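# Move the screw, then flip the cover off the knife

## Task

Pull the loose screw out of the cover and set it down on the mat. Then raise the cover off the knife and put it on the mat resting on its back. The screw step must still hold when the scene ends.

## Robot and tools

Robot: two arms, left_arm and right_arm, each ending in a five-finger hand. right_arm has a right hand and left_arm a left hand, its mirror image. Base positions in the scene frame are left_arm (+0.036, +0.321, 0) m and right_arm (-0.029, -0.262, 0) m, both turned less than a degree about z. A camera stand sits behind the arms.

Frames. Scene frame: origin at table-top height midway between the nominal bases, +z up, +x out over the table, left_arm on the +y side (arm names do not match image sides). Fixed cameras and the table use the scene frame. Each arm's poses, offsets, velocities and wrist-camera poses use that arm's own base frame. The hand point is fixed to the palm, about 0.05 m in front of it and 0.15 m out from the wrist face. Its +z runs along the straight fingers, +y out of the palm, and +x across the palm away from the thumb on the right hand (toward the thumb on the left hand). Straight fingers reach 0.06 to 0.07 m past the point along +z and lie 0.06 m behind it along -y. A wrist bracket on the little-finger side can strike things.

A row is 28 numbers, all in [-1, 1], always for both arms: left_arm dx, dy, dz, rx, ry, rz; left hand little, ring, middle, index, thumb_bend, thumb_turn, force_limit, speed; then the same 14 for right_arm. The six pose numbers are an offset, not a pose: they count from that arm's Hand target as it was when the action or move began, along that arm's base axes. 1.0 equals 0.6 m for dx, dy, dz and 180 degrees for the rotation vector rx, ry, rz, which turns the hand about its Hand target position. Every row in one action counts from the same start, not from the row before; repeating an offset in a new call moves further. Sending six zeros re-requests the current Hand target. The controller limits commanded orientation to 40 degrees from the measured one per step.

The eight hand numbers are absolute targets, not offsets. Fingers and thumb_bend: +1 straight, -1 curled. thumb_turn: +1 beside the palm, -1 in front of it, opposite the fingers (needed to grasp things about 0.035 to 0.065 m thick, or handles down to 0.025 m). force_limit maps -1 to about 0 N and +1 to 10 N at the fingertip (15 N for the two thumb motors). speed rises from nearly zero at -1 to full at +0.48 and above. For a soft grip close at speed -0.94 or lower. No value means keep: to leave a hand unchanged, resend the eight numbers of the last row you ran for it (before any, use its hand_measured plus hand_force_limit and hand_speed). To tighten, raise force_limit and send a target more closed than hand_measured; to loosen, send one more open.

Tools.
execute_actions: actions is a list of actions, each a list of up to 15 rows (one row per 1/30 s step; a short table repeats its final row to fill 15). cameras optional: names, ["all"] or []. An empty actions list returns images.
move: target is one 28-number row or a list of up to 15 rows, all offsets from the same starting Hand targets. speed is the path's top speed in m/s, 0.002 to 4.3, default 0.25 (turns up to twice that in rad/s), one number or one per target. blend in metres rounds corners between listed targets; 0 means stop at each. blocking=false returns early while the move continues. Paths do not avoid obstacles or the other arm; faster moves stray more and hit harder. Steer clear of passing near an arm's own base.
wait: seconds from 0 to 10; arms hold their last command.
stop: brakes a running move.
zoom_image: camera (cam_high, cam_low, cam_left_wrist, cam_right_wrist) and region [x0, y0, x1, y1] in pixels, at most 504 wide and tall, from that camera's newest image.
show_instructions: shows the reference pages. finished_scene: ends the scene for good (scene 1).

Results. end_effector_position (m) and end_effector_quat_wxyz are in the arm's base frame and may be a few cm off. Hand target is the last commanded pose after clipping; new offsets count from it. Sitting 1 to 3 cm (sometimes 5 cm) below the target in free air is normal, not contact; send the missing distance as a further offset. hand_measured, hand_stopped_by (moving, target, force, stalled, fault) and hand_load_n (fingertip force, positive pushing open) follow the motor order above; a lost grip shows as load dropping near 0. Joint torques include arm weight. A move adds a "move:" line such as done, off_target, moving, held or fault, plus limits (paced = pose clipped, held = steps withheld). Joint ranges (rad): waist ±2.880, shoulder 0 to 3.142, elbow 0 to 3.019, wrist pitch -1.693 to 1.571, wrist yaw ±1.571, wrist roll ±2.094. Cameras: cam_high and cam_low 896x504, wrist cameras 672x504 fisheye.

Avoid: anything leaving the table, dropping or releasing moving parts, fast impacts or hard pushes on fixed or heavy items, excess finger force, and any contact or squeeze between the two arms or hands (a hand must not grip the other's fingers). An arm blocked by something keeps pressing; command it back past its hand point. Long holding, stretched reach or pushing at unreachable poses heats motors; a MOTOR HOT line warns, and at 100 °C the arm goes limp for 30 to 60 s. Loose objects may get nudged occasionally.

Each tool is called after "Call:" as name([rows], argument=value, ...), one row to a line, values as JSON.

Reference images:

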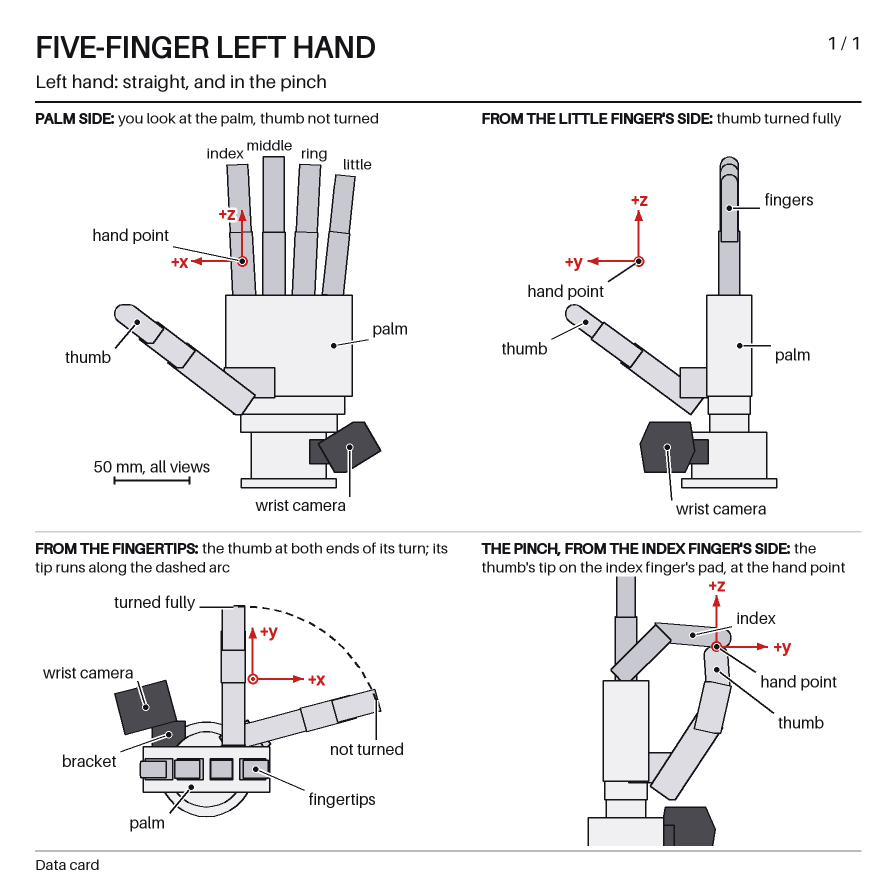

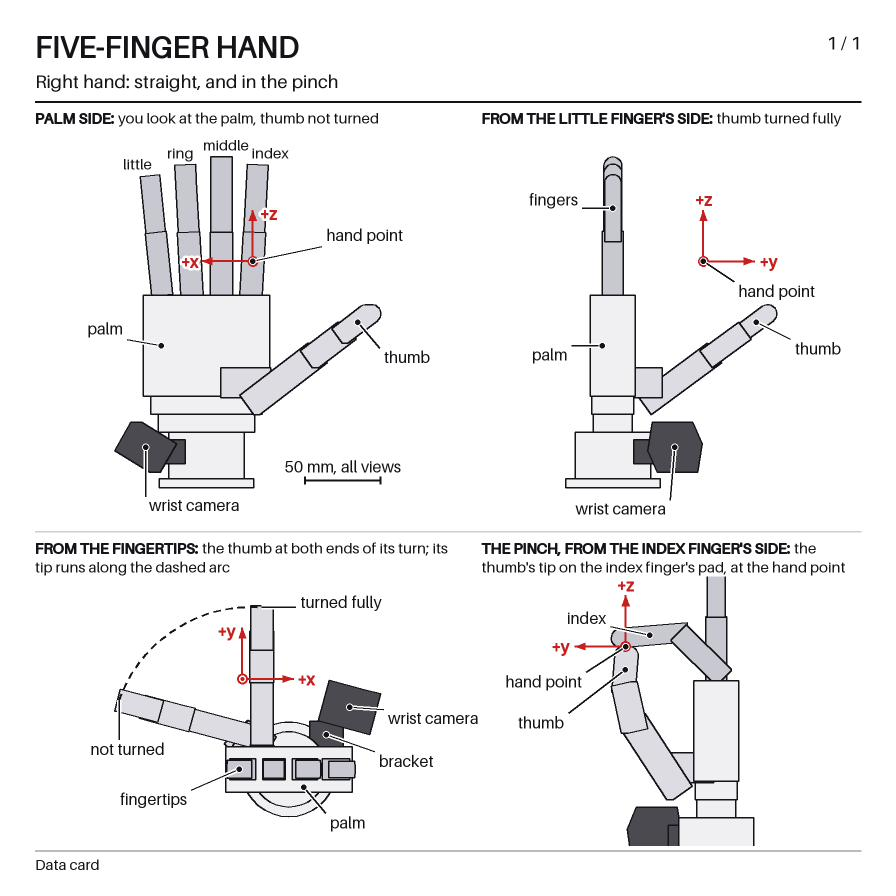

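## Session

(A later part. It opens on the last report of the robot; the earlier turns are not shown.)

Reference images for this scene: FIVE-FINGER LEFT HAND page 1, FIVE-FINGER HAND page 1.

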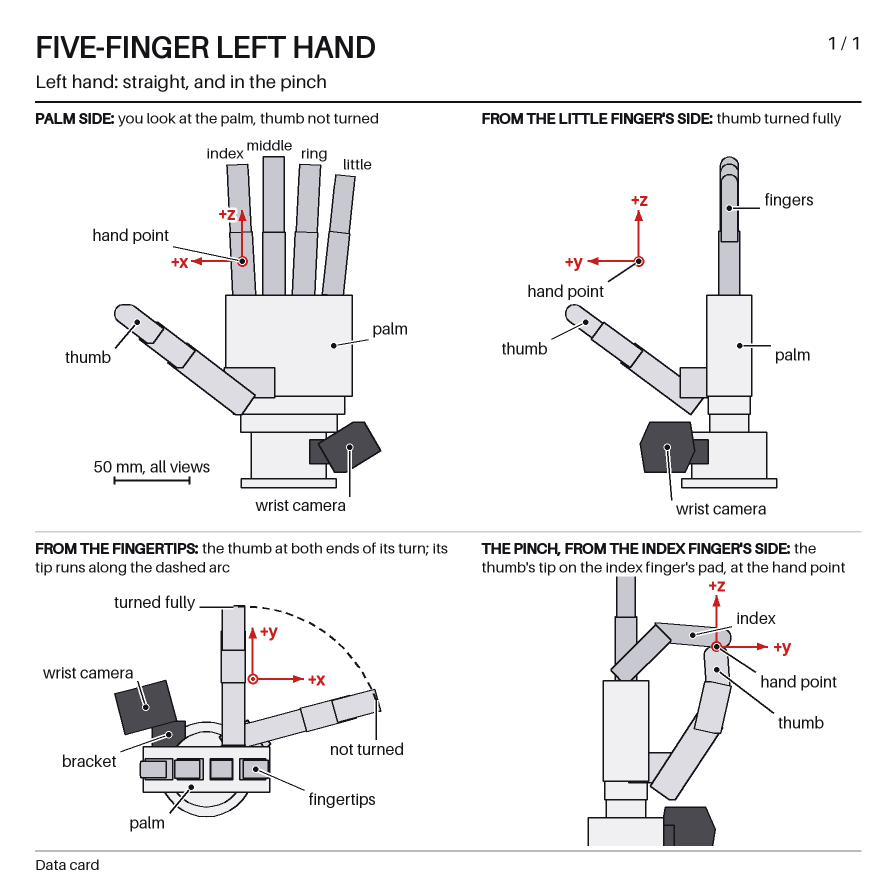

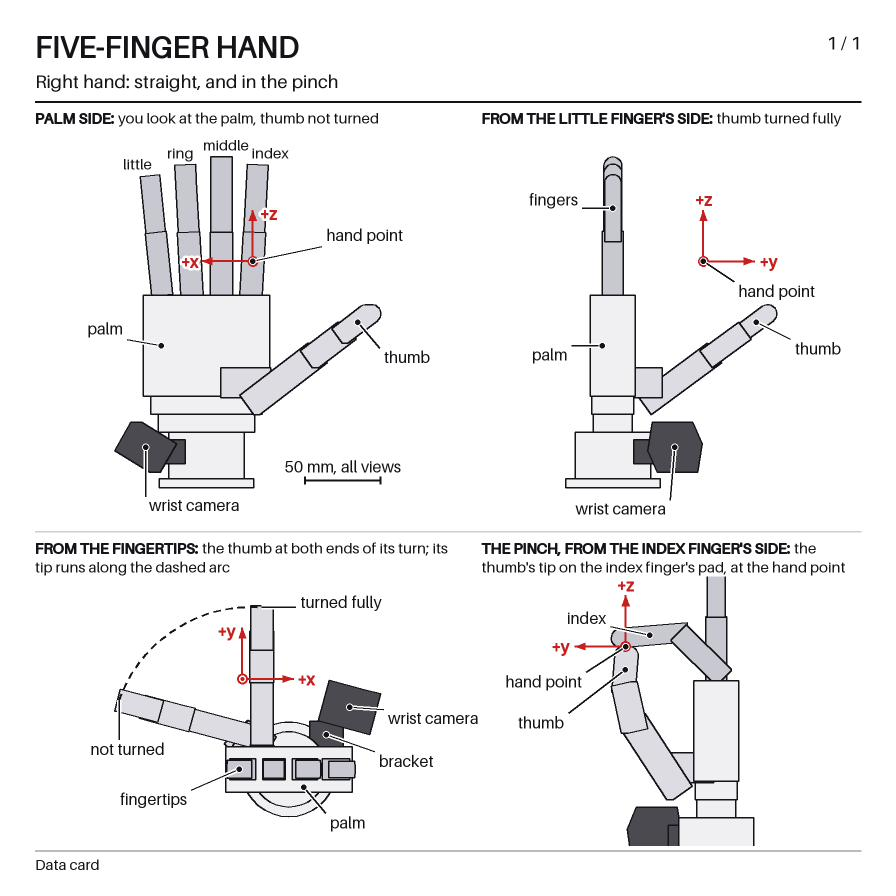

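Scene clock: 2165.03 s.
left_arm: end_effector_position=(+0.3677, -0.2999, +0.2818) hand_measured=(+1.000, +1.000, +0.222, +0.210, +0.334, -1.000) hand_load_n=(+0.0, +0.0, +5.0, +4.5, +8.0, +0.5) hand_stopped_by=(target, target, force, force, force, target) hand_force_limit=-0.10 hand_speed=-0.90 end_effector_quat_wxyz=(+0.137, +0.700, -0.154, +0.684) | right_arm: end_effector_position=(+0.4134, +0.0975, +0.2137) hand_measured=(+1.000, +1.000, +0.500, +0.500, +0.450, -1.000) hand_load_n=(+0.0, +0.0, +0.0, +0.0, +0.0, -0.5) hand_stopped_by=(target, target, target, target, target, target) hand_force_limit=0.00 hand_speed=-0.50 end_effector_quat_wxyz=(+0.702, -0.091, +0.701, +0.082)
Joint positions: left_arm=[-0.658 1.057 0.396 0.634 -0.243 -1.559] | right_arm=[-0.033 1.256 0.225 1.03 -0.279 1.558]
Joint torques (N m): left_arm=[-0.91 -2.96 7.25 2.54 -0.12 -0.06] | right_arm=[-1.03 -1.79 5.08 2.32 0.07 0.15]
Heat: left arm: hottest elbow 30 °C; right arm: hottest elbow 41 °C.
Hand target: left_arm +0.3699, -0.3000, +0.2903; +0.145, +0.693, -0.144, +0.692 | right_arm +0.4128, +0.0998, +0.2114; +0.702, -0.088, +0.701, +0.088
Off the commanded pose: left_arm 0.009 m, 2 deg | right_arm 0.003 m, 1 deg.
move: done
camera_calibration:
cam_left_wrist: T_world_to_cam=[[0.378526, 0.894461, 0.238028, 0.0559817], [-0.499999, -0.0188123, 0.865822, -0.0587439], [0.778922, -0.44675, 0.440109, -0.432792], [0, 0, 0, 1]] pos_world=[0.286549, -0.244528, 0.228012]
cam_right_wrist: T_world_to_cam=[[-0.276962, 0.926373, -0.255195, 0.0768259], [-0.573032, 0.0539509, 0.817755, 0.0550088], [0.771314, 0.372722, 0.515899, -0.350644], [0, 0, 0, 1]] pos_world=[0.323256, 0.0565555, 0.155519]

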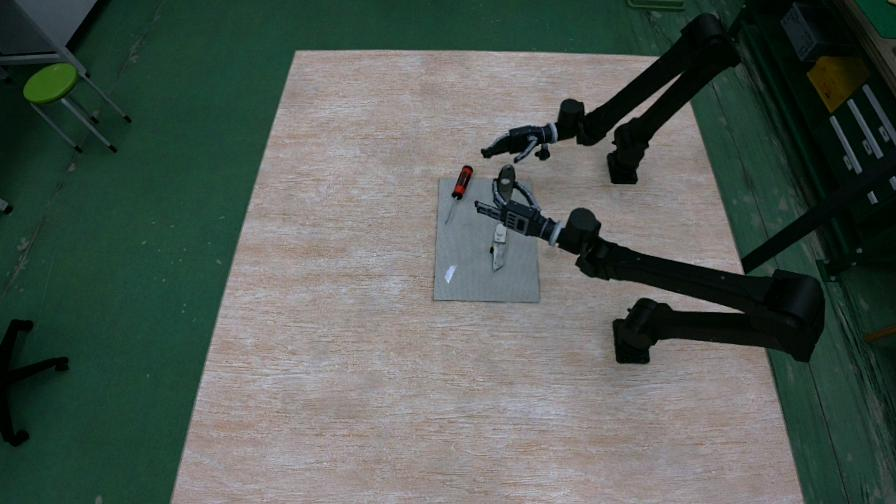

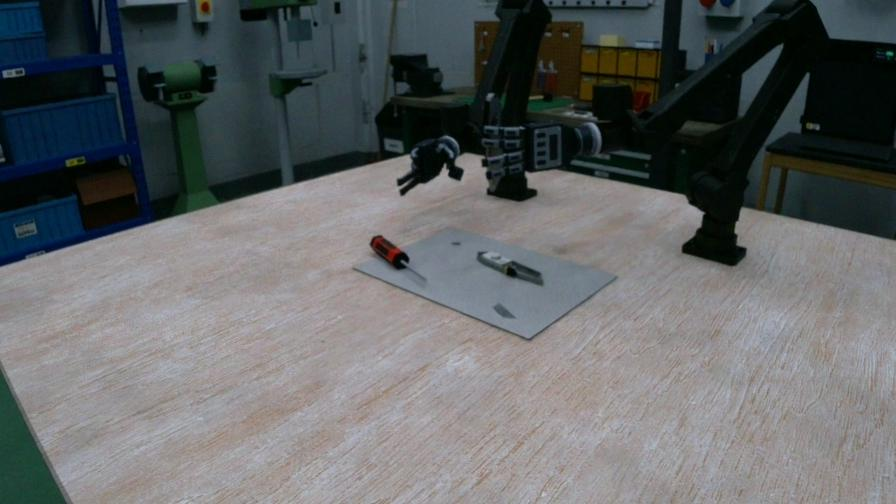

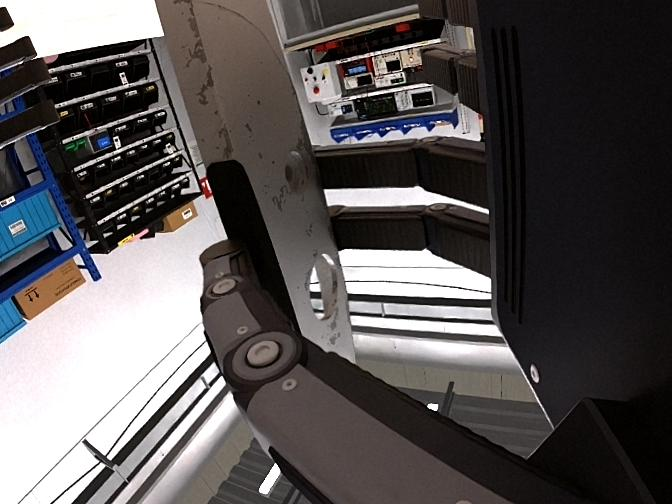

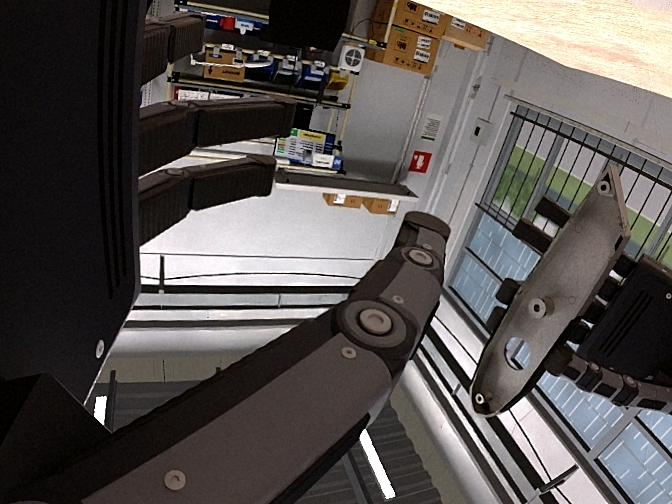

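Call:
move(target=[0, 0, 0, 0, 0, 0, 1, 1, -0.05, 0.0, 0.1, -1, -0.1, -0.9, 0.035, 0.125, 0.0067, 0, 0, 0, 1, 1, 0.5, 0.5, 0.45, -1, 0, -0.5], speed=0.1, cameras=["cam_high", "cam_low", "cam_right_wrist", "cam_left_wrist"])

Call:
zoom_image(camera="cam_high", region=[465, 120, 565, 220])

Call:
zoom_image(camera="cam_low", region=[420, 80, 560, 220])

Scene clock: 2190.37 s.
left_arm: end_effector_position=(+0.3677, -0.2999, +0.2818) hand_measured=(+1.000, +1.000, +0.222, +0.210, +0.334, -1.000) hand_load_n=(+0.0, +0.0, +5.0, +4.0, +7.5, +0.5) hand_stopped_by=(target, target, force, force, force, target) hand_force_limit=-0.10 hand_speed=-0.90 end_effector_quat_wxyz=(+0.137, +0.700, -0.154, +0.684) | right_arm: end_effector_position=(+0.4238, +0.1696, +0.2047) hand_measured=(+1.000, +1.000, +0.500, +0.500, +0.450, -1.000) hand_load_n=(+0.0, +0.0, +0.0, +0.0, +0.0, +0.0) hand_stopped_by=(target, target, target, target, target, target) hand_force_limit=0.00 hand_speed=-0.50 end_effector_quat_wxyz=(+0.693, -0.092, +0.710, +0.082)
Joint positions: left_arm=[-0.658 1.057 0.396 0.634 -0.243 -1.559] | right_arm=[0.251 1.325 0.268 1.031 0.005 1.56]
Joint torques (N m): left_arm=[-0.85 -3.02 7.27 2.54 -0.12 -0.05] | right_arm=[-0.97 -2.61 7.64 2.15 0.11 0.13]
Heat: left arm: hottest elbow 30 °C; right arm: hottest elbow 40 °C.
Hand target: left_arm +0.3699, -0.3000, +0.2903; +0.145, +0.693, -0.144, +0.692 | right_arm +0.4338, +0.1746, +0.2155; +0.702, -0.088, +0.701, +0.088
Off the commanded pose: left_arm 0.009 m, 2 deg | right_arm 0.016 m, 2 deg.
move: off_target (right_arm)
camera_calibration:
cam_left_wrist: T_world_to_cam=[[0.378526, 0.894461, 0.238028, 0.0559817], [-0.499999, -0.0188123, 0.865822, -0.0587439], [0.778922, -0.44675, 0.440109, -0.432792], [0, 0, 0, 1]] pos_world=[0.286549, -0.244528, 0.228012]
cam_right_wrist: T_world_to_cam=[[-0.283704, 0.924999, -0.252762, 0.013122], [-0.55236, 0.0578268, 0.831598, 0.0522796], [0.783844, 0.375543, 0.494526, -0.382152], [0, 0, 0, 1]] pos_world=[0.332147, 0.128354, 0.148825]

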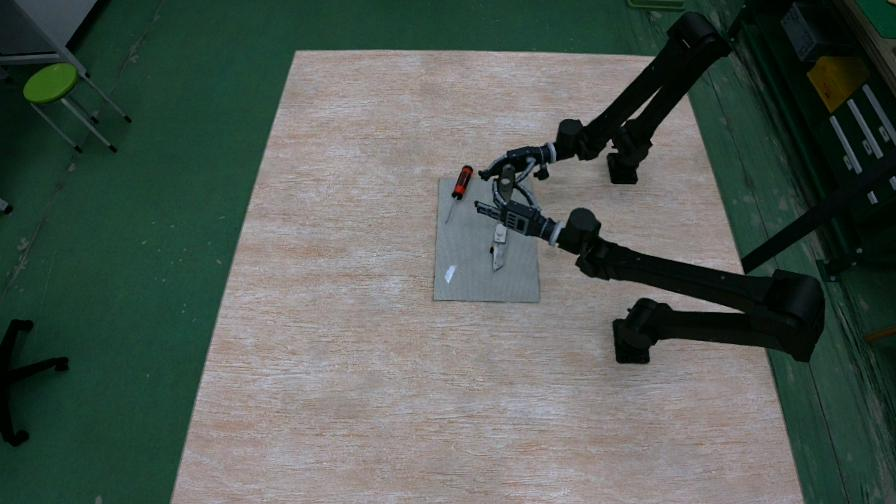

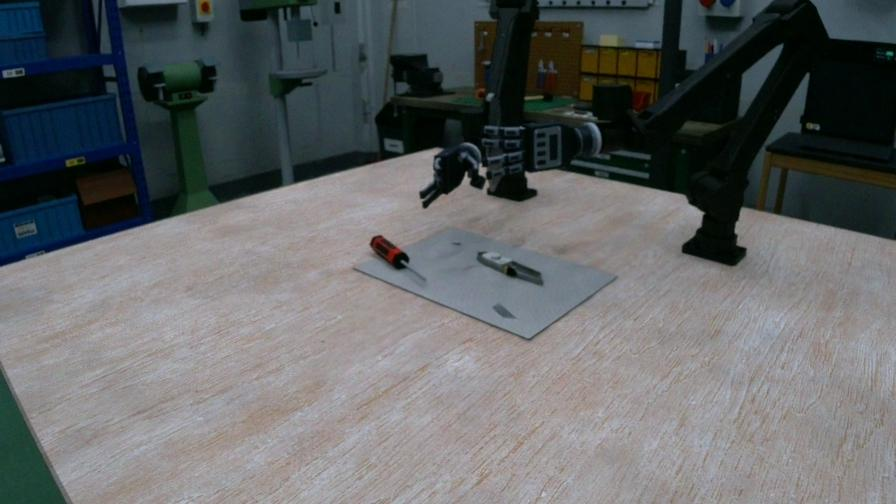

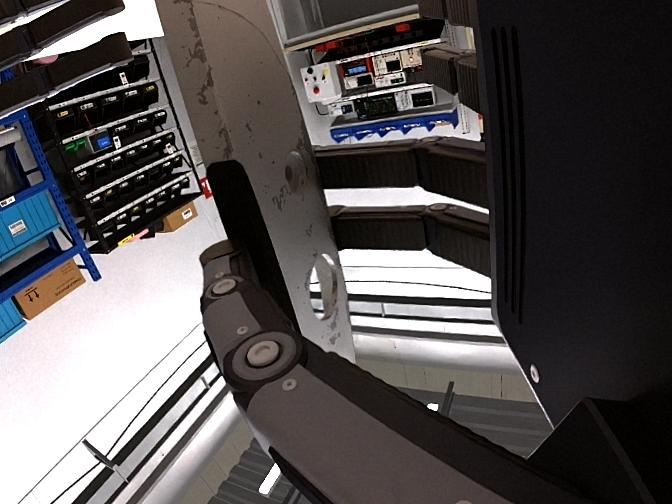

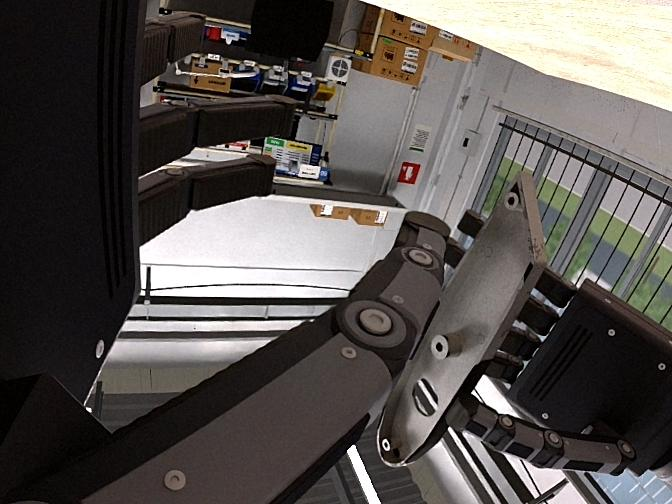

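Scaled by 5.040 from the camera's 896x504 image, which has a finer 1280x720 frame.

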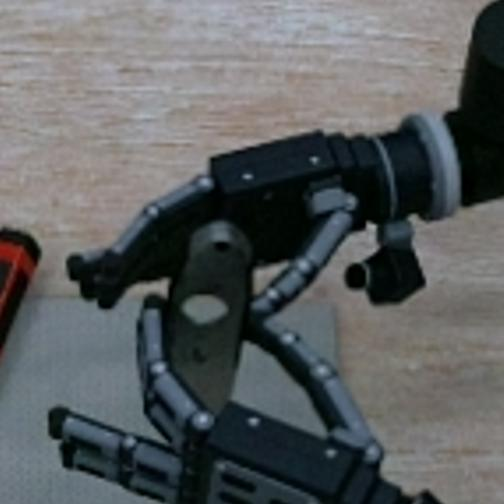

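Scaled by 3.600 from the camera's 896x504 image, which has a finer 1280x720 frame.

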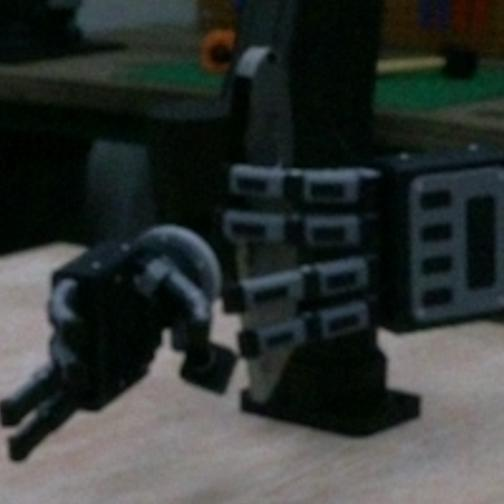

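Call:
move(target=[0, 0, 0, 0, 0, 0, 1, 1, -0.05, 0.0, 0.1, -1, -0.1, -0.9, 0.015, 0.075, 0.042, 0, 0, 0, 1, 1, 0.5, 0.5, 0.45, -1, 0, -0.5], speed=0.08, cameras=["cam_high", "cam_low", "cam_right_wrist"])

Call:
zoom_image(camera="cam_high", region=[465, 130, 565, 230])

Call:
zoom_image(camera="cam_low", region=[440, 80, 560, 210])

Scene clock: 2287.10 s.
left_arm: end_effector_position=(+0.3677, -0.2999, +0.2818) hand_measured=(+1.000, +1.000, +0.222, +0.210, +0.334, -1.000) hand_load_n=(+0.0, +0.0, +5.0, +4.0, +7.5, +0.0) hand_stopped_by=(target, target, force, force, force, target) hand_force_limit=-0.10 hand_speed=-0.90 end_effector_quat_wxyz=(+0.137, +0.700, -0.154, +0.684) | right_arm: end_effector_position=(+0.4351, +0.2137, +0.2212) hand_measured=(+1.000, +1.000, +0.500, +0.500, +0.450, -1.000) hand_load_n=(+0.0, +0.0, +0.5, +0.0, +0.0, -0.5) hand_stopped_by=(target, target, target, target, target, target) hand_force_limit=0.00 hand_speed=-0.50 end_effector_quat_wxyz=(+0.691, -0.094, +0.712, +0.080)
Joint positions: left_arm=[-0.658 1.057 0.396 0.634 -0.243 -1.559] | right_arm=[0.392 1.311 0.346 0.933 0.146 1.56]
Joint torques (N m): left_arm=[-0.85 -2.96 7.25 2.54 -0.12 -0.06] | right_arm=[-1.08 -5.19 8.46 1.22 0.1 0.14]
Heat: left arm: hottest elbow 30 °C; right arm: hottest elbow 39 °C.
Hand target: left_arm +0.3699, -0.3000, +0.2903; +0.145, +0.693, -0.144, +0.692 | right_arm +0.4428, +0.2197, +0.2406; +0.702, -0.088, +0.701, +0.088
Off the commanded pose: left_arm 0.009 m, 2 deg | right_arm 0.022 m, 2 deg.
move: off_target (right_arm)
camera_calibration:
cam_right_wrist: T_world_to_cam=[[-0.285217, 0.923508, -0.256484, -0.0184716], [-0.548884, 0.0619951, 0.833596, 0.0393835], [0.785734, 0.378536, 0.489217, -0.416168], [0, 0, 0, 1]] pos_world=[0.343346, 0.172151, 0.166029]
Images, in order (width x height): cam_high 896x504, cam_low 896x504, cam_right_wrist 672x504.

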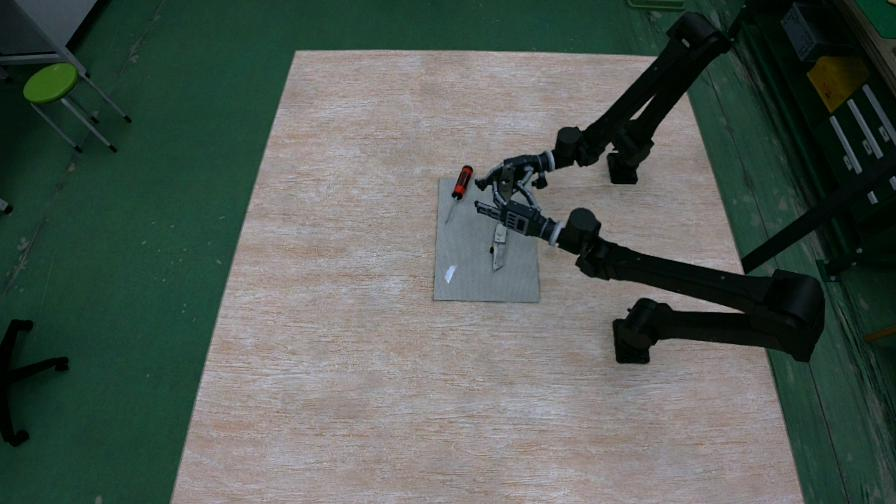

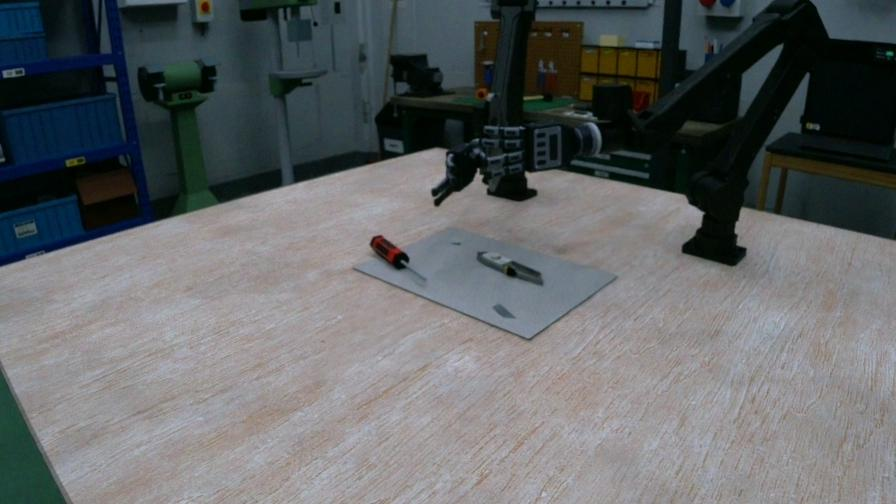

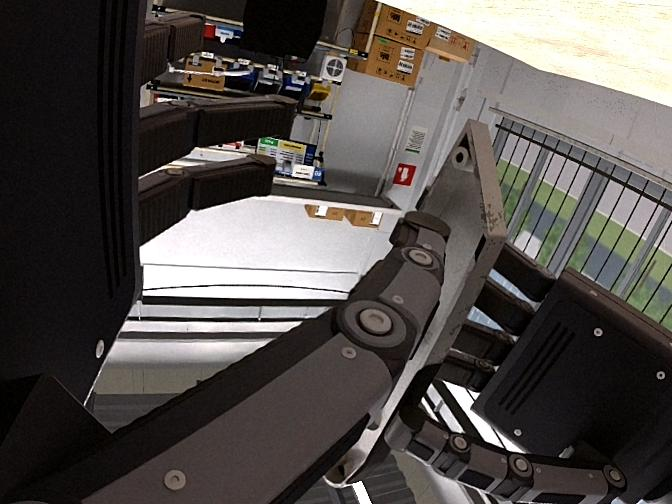

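Scaled by 5.040 from the camera's 896x504 image, which has a finer 1280x720 frame.

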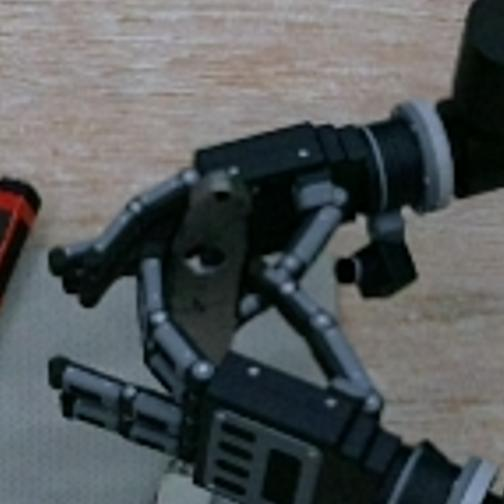

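Scaled by 3.877 from the camera's 896x504 image, which has a finer 1280x720 frame.

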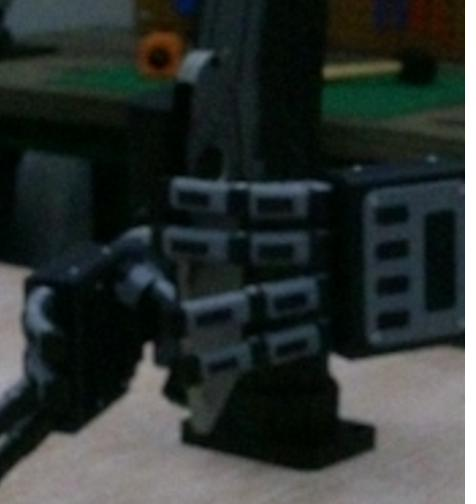

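Call:
execute_actions(actions=[])

Scene clock: 2303.87 s.
left_arm: end_effector_position=(+0.3677, -0.2999, +0.2818) hand_measured=(+1.000, +1.000, +0.222, +0.210, +0.334, -1.000) hand_load_n=(+0.0, +0.0, +5.0, +4.0, +8.0, +0.5) hand_stopped_by=(target, target, force, force, force, target) hand_force_limit=-0.10 hand_speed=-0.90 end_effector_quat_wxyz=(+0.137, +0.700, -0.154, +0.684) | right_arm: end_effector_position=(+0.4352, +0.2137, +0.2212) hand_measured=(+1.000, +1.000, +0.500, +0.500, +0.450, -1.000) hand_load_n=(+0.0, +0.0, +0.0, +0.0, +0.0, +0.0) hand_stopped_by=(target, target, target, target, target, target) hand_force_limit=0.00 hand_speed=-0.50 end_effector_quat_wxyz=(+0.691, -0.093, +0.712, +0.080)
Joint positions: left_arm=[-0.658 1.057 0.396 0.634 -0.243 -1.559] | right_arm=[0.392 1.311 0.346 0.933 0.147 1.56]
Joint velocities: within noise
Joint torques (N m): left_arm=[-0.85 -3.02 7.25 2.52 -0.11 -0.06] | right_arm=[-1.2 -5.13 8.49 1.22 0.09 0.12]
Heat: left arm: hottest elbow 30 °C; right arm: hottest elbow 39 °C.
Hand target: left_arm +0.3699, -0.3000, +0.2903; +0.145, +0.693, -0.144, +0.692 | right_arm +0.4428, +0.2197, +0.2406; +0.702, -0.088, +0.701, +0.088
Off the commanded pose: left_arm 0.009 m, 2 deg | right_arm 0.022 m, 2 deg.
camera_calibration:
cam_left_wrist: T_world_to_cam=[[0.378526, 0.894461, 0.238028, 0.0559817], [-0.499999, -0.0188123, 0.865822, -0.0587439], [0.778922, -0.44675, 0.440109, -0.432792], [0, 0, 0, 1]] pos_world=[0.286549, -0.244528, 0.228012]
cam_right_wrist: T_world_to_cam=[[-0.284853, 0.923623, -0.256474, -0.0186181], [-0.548836, 0.0622143, 0.833612, 0.0393264], [0.7859, 0.378219, 0.489195, -0.416167], [0, 0, 0, 1]] pos_world=[0.343345, 0.172152, 0.166029]

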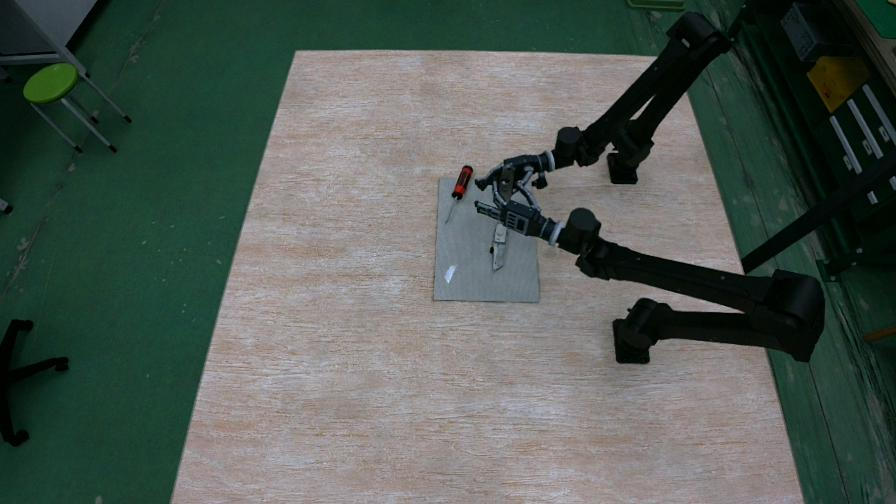

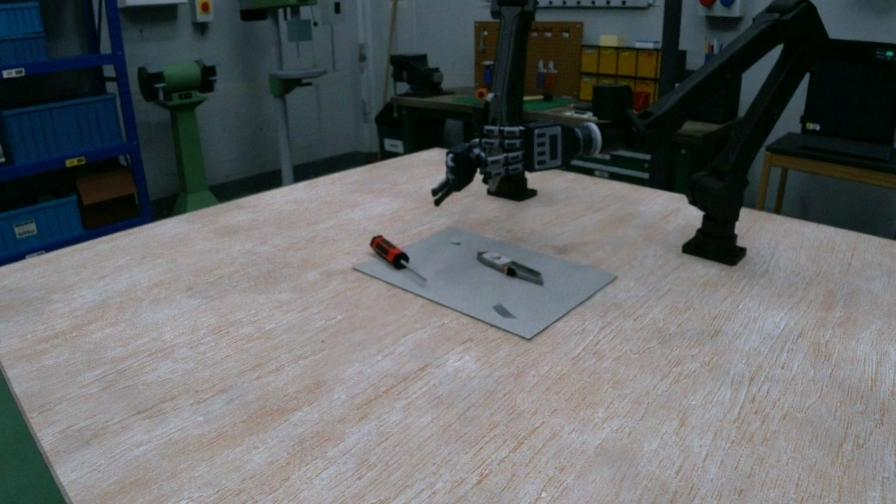

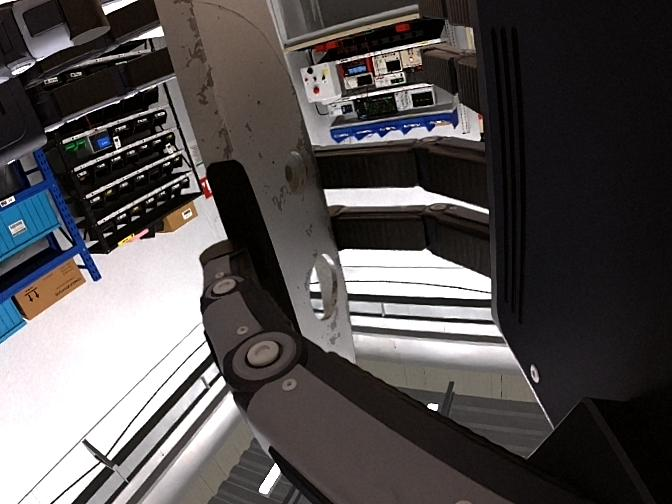

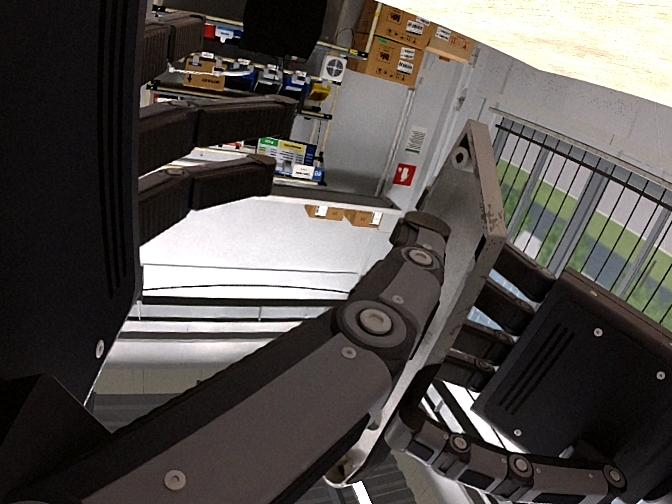

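Call:
zoom_image(camera="cam_high", region=[440, 130, 600, 240])

Call:
zoom_image(camera="cam_low", region=[410, 90, 640, 230])

Call:
zoom_image(camera="cam_right_wrist", region=[230, 60, 672, 504])

Scaled by 3.150 from the camera's 896x504 image, which has a finer 1280x720 frame.

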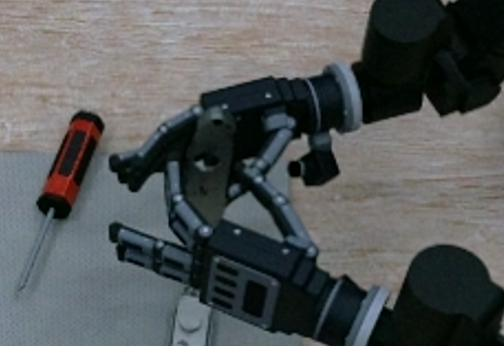

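Scaled by 2.191 from the camera's 896x504 image, which has a finer 1280x720 frame.

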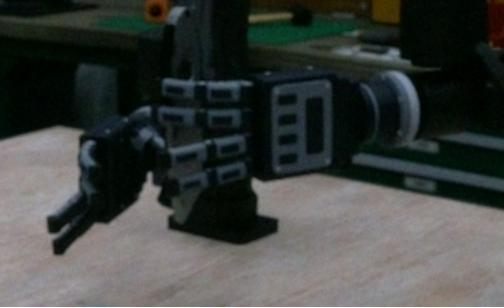

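Scaled by 1.135 from the camera's 672x504 image, which has a finer 960x720 frame.

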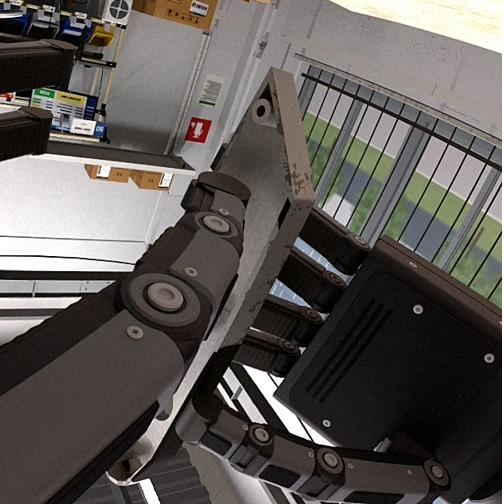

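Call:
zoom_image(camera="cam_right_wrist", region=[400, 100, 540, 280])

Call:
zoom_image(camera="cam_right_wrist", region=[300, 320, 500, 504])

Scaled by 2.800 from the camera's 672x504 image, which has a finer 960x720 frame.

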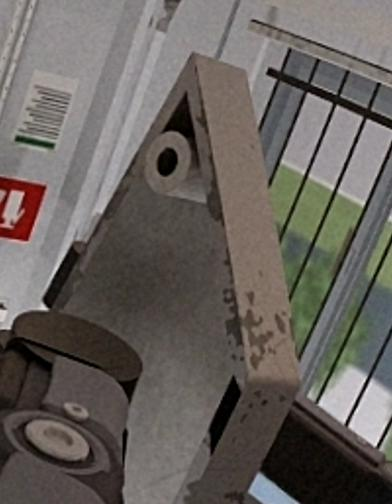

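Scaled by 2.520 from the camera's 672x504 image, which has a finer 960x720 frame.

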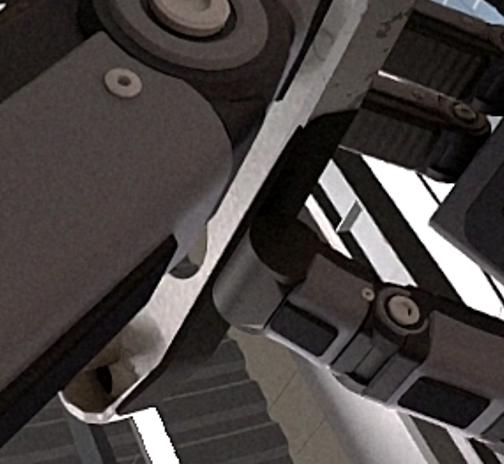

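Call:
move(target=[0,0,0,0,0,0,1,1,-0.05,0.0,0.1,-1,-0.1,-0.9,0,0.05,0.02,0,0,0,1,1,0.5,0.5,0.45,-1,0,-0.5], speed=0.05, cameras=["all"])

Scene clock: 2411.73 s.
left_arm: end_effector_position=(+0.3682, -0.2994, +0.2818) hand_measured=(+1.000, +1.000, +0.222, +0.210, +0.334, -1.000) hand_load_n=(+0.0, +0.5, +5.5, +4.5, +7.5, +0.0) hand_stopped_by=(target, target, force, force, force, target) hand_force_limit=-0.10 hand_speed=-0.90 end_effector_quat_wxyz=(+0.136, +0.700, -0.153, +0.684) | right_arm: end_effector_position=(+0.4367, +0.2386, +0.2282) hand_measured=(+1.000, +1.000, +0.500, +0.500, +0.450, -1.000) hand_load_n=(+0.0, +0.0, +0.0, +0.0, -1.0, -0.5) hand_stopped_by=(target, target, target, target, target, target) hand_force_limit=0.00 hand_speed=-0.50 end_effector_quat_wxyz=(+0.689, -0.092, +0.715, +0.074)
Joint positions: left_arm=[-0.658 1.057 0.396 0.634 -0.247 -1.559] | right_arm=[0.476 1.306 0.385 0.88 0.241 1.56]
Joint torques (N m): left_arm=[-0.79 -2.96 7.25 2.52 0.03 -0.05] | right_arm=[-0.62 -5.48 9.17 1.25 -0.07 0.13]
Heat: left arm: hottest elbow 30 °C; right arm: hottest elbow 40 °C.
Hand target: left_arm +0.3699, -0.3000, +0.2903; +0.145, +0.692, -0.144, +0.692 | right_arm +0.4428, +0.2498, +0.2526; +0.702, -0.088, +0.701, +0.088
Off the commanded pose: left_arm 0.009 m, 2 deg | right_arm 0.028 m, 3 deg.
move: off_target (right_arm)
camera_calibration:
cam_left_wrist: T_world_to_cam=[[0.375125, 0.895854, 0.238173, 0.0568773], [-0.499994, -0.0208124, 0.865779, -0.0590658], [0.780569, -0.443861, 0.440114, -0.432662], [0, 0, 0, 1]] pos_world=[0.286854, -0.244225, 0.228012]
cam_right_wrist: T_world_to_cam=[[-0.276798, 0.924804, -0.261, -0.0421627], [-0.542412, 0.0738342, 0.836862, 0.0264581], [0.793204, 0.373211, 0.481188, -0.430352], [0, 0, 0, 1]] pos_world=[0.344037, 0.197651, 0.173934]

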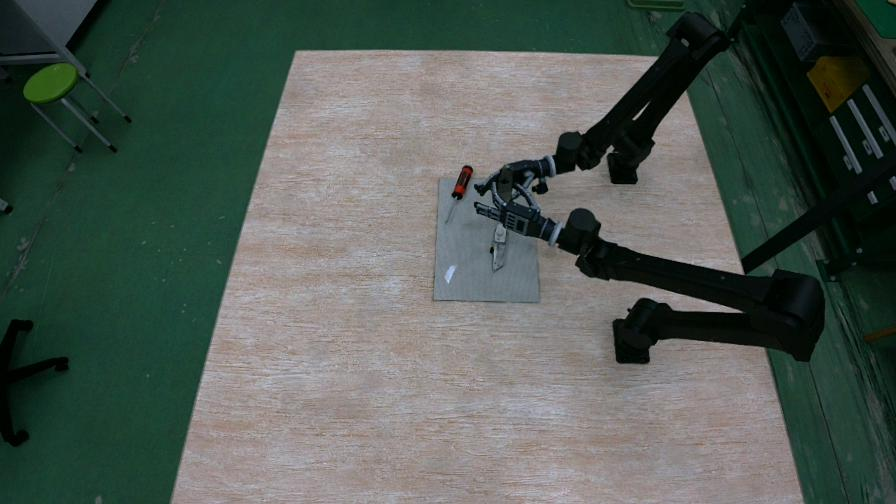

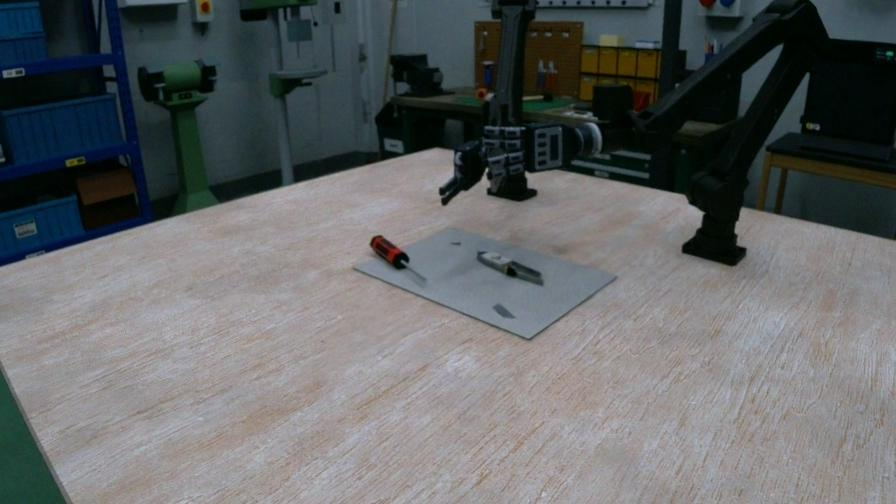

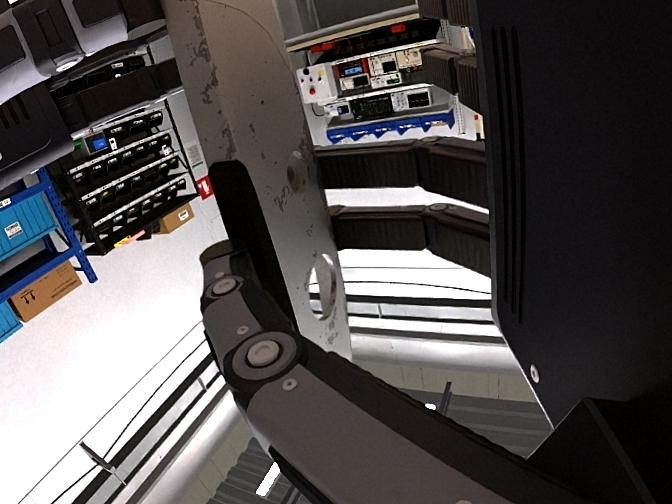

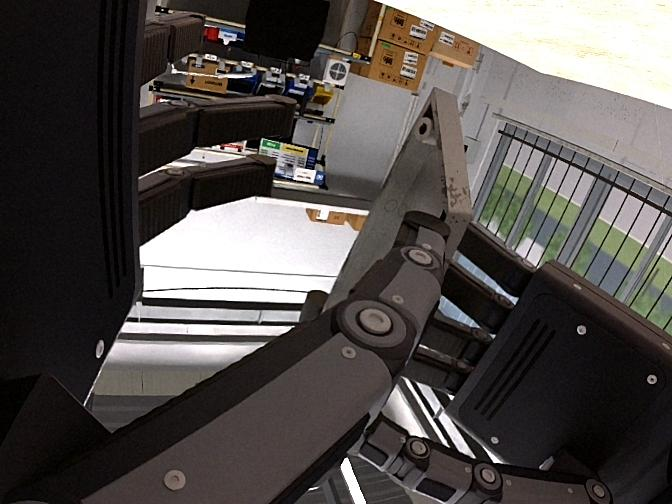

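Call:
zoom_image(camera="cam_right_wrist", region=[360, 70, 520, 250])

Call:
zoom_image(camera="cam_right_wrist", region=[250, 230, 450, 430])

Call:
zoom_image(camera="cam_high", region=[450, 140, 560, 240])

Scaled by 2.800 from the camera's 672x504 image, which has a finer 960x720 frame.

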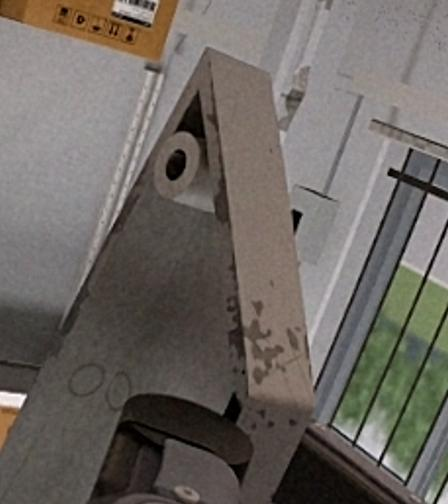

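Scaled by 2.520 from the camera's 672x504 image, which has a finer 960x720 frame.

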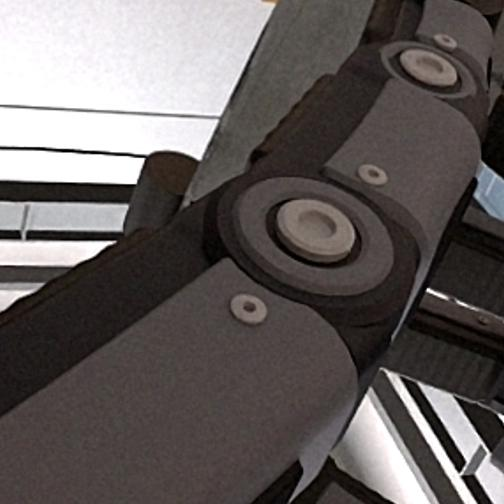

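Scaled by 4.582 from the camera's 896x504 image, which has a finer 1280x720 frame.

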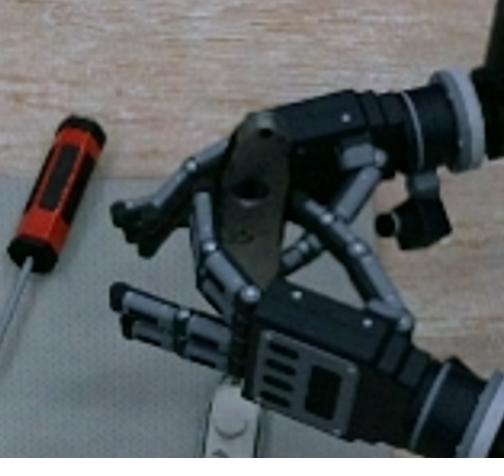

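Call:
zoom_image(camera="cam_high", region=[470, 150, 550, 220])

Call:
zoom_image(camera="cam_low", region=[430, 110, 550, 210])

Scaled by 6.300 from the camera's 896x504 image, which has a finer 1280x720 frame.

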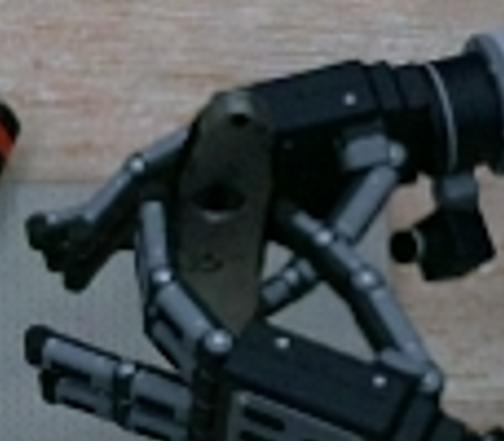

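Scaled by 4.200 from the camera's 896x504 image, which has a finer 1280x720 frame.

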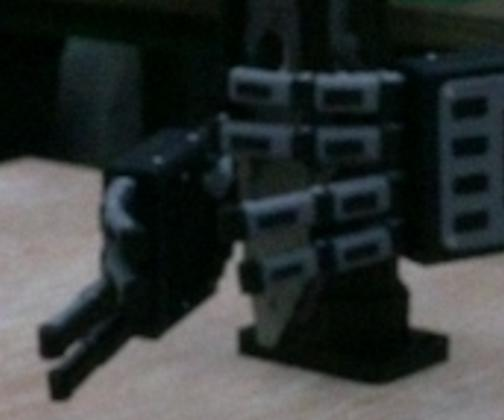

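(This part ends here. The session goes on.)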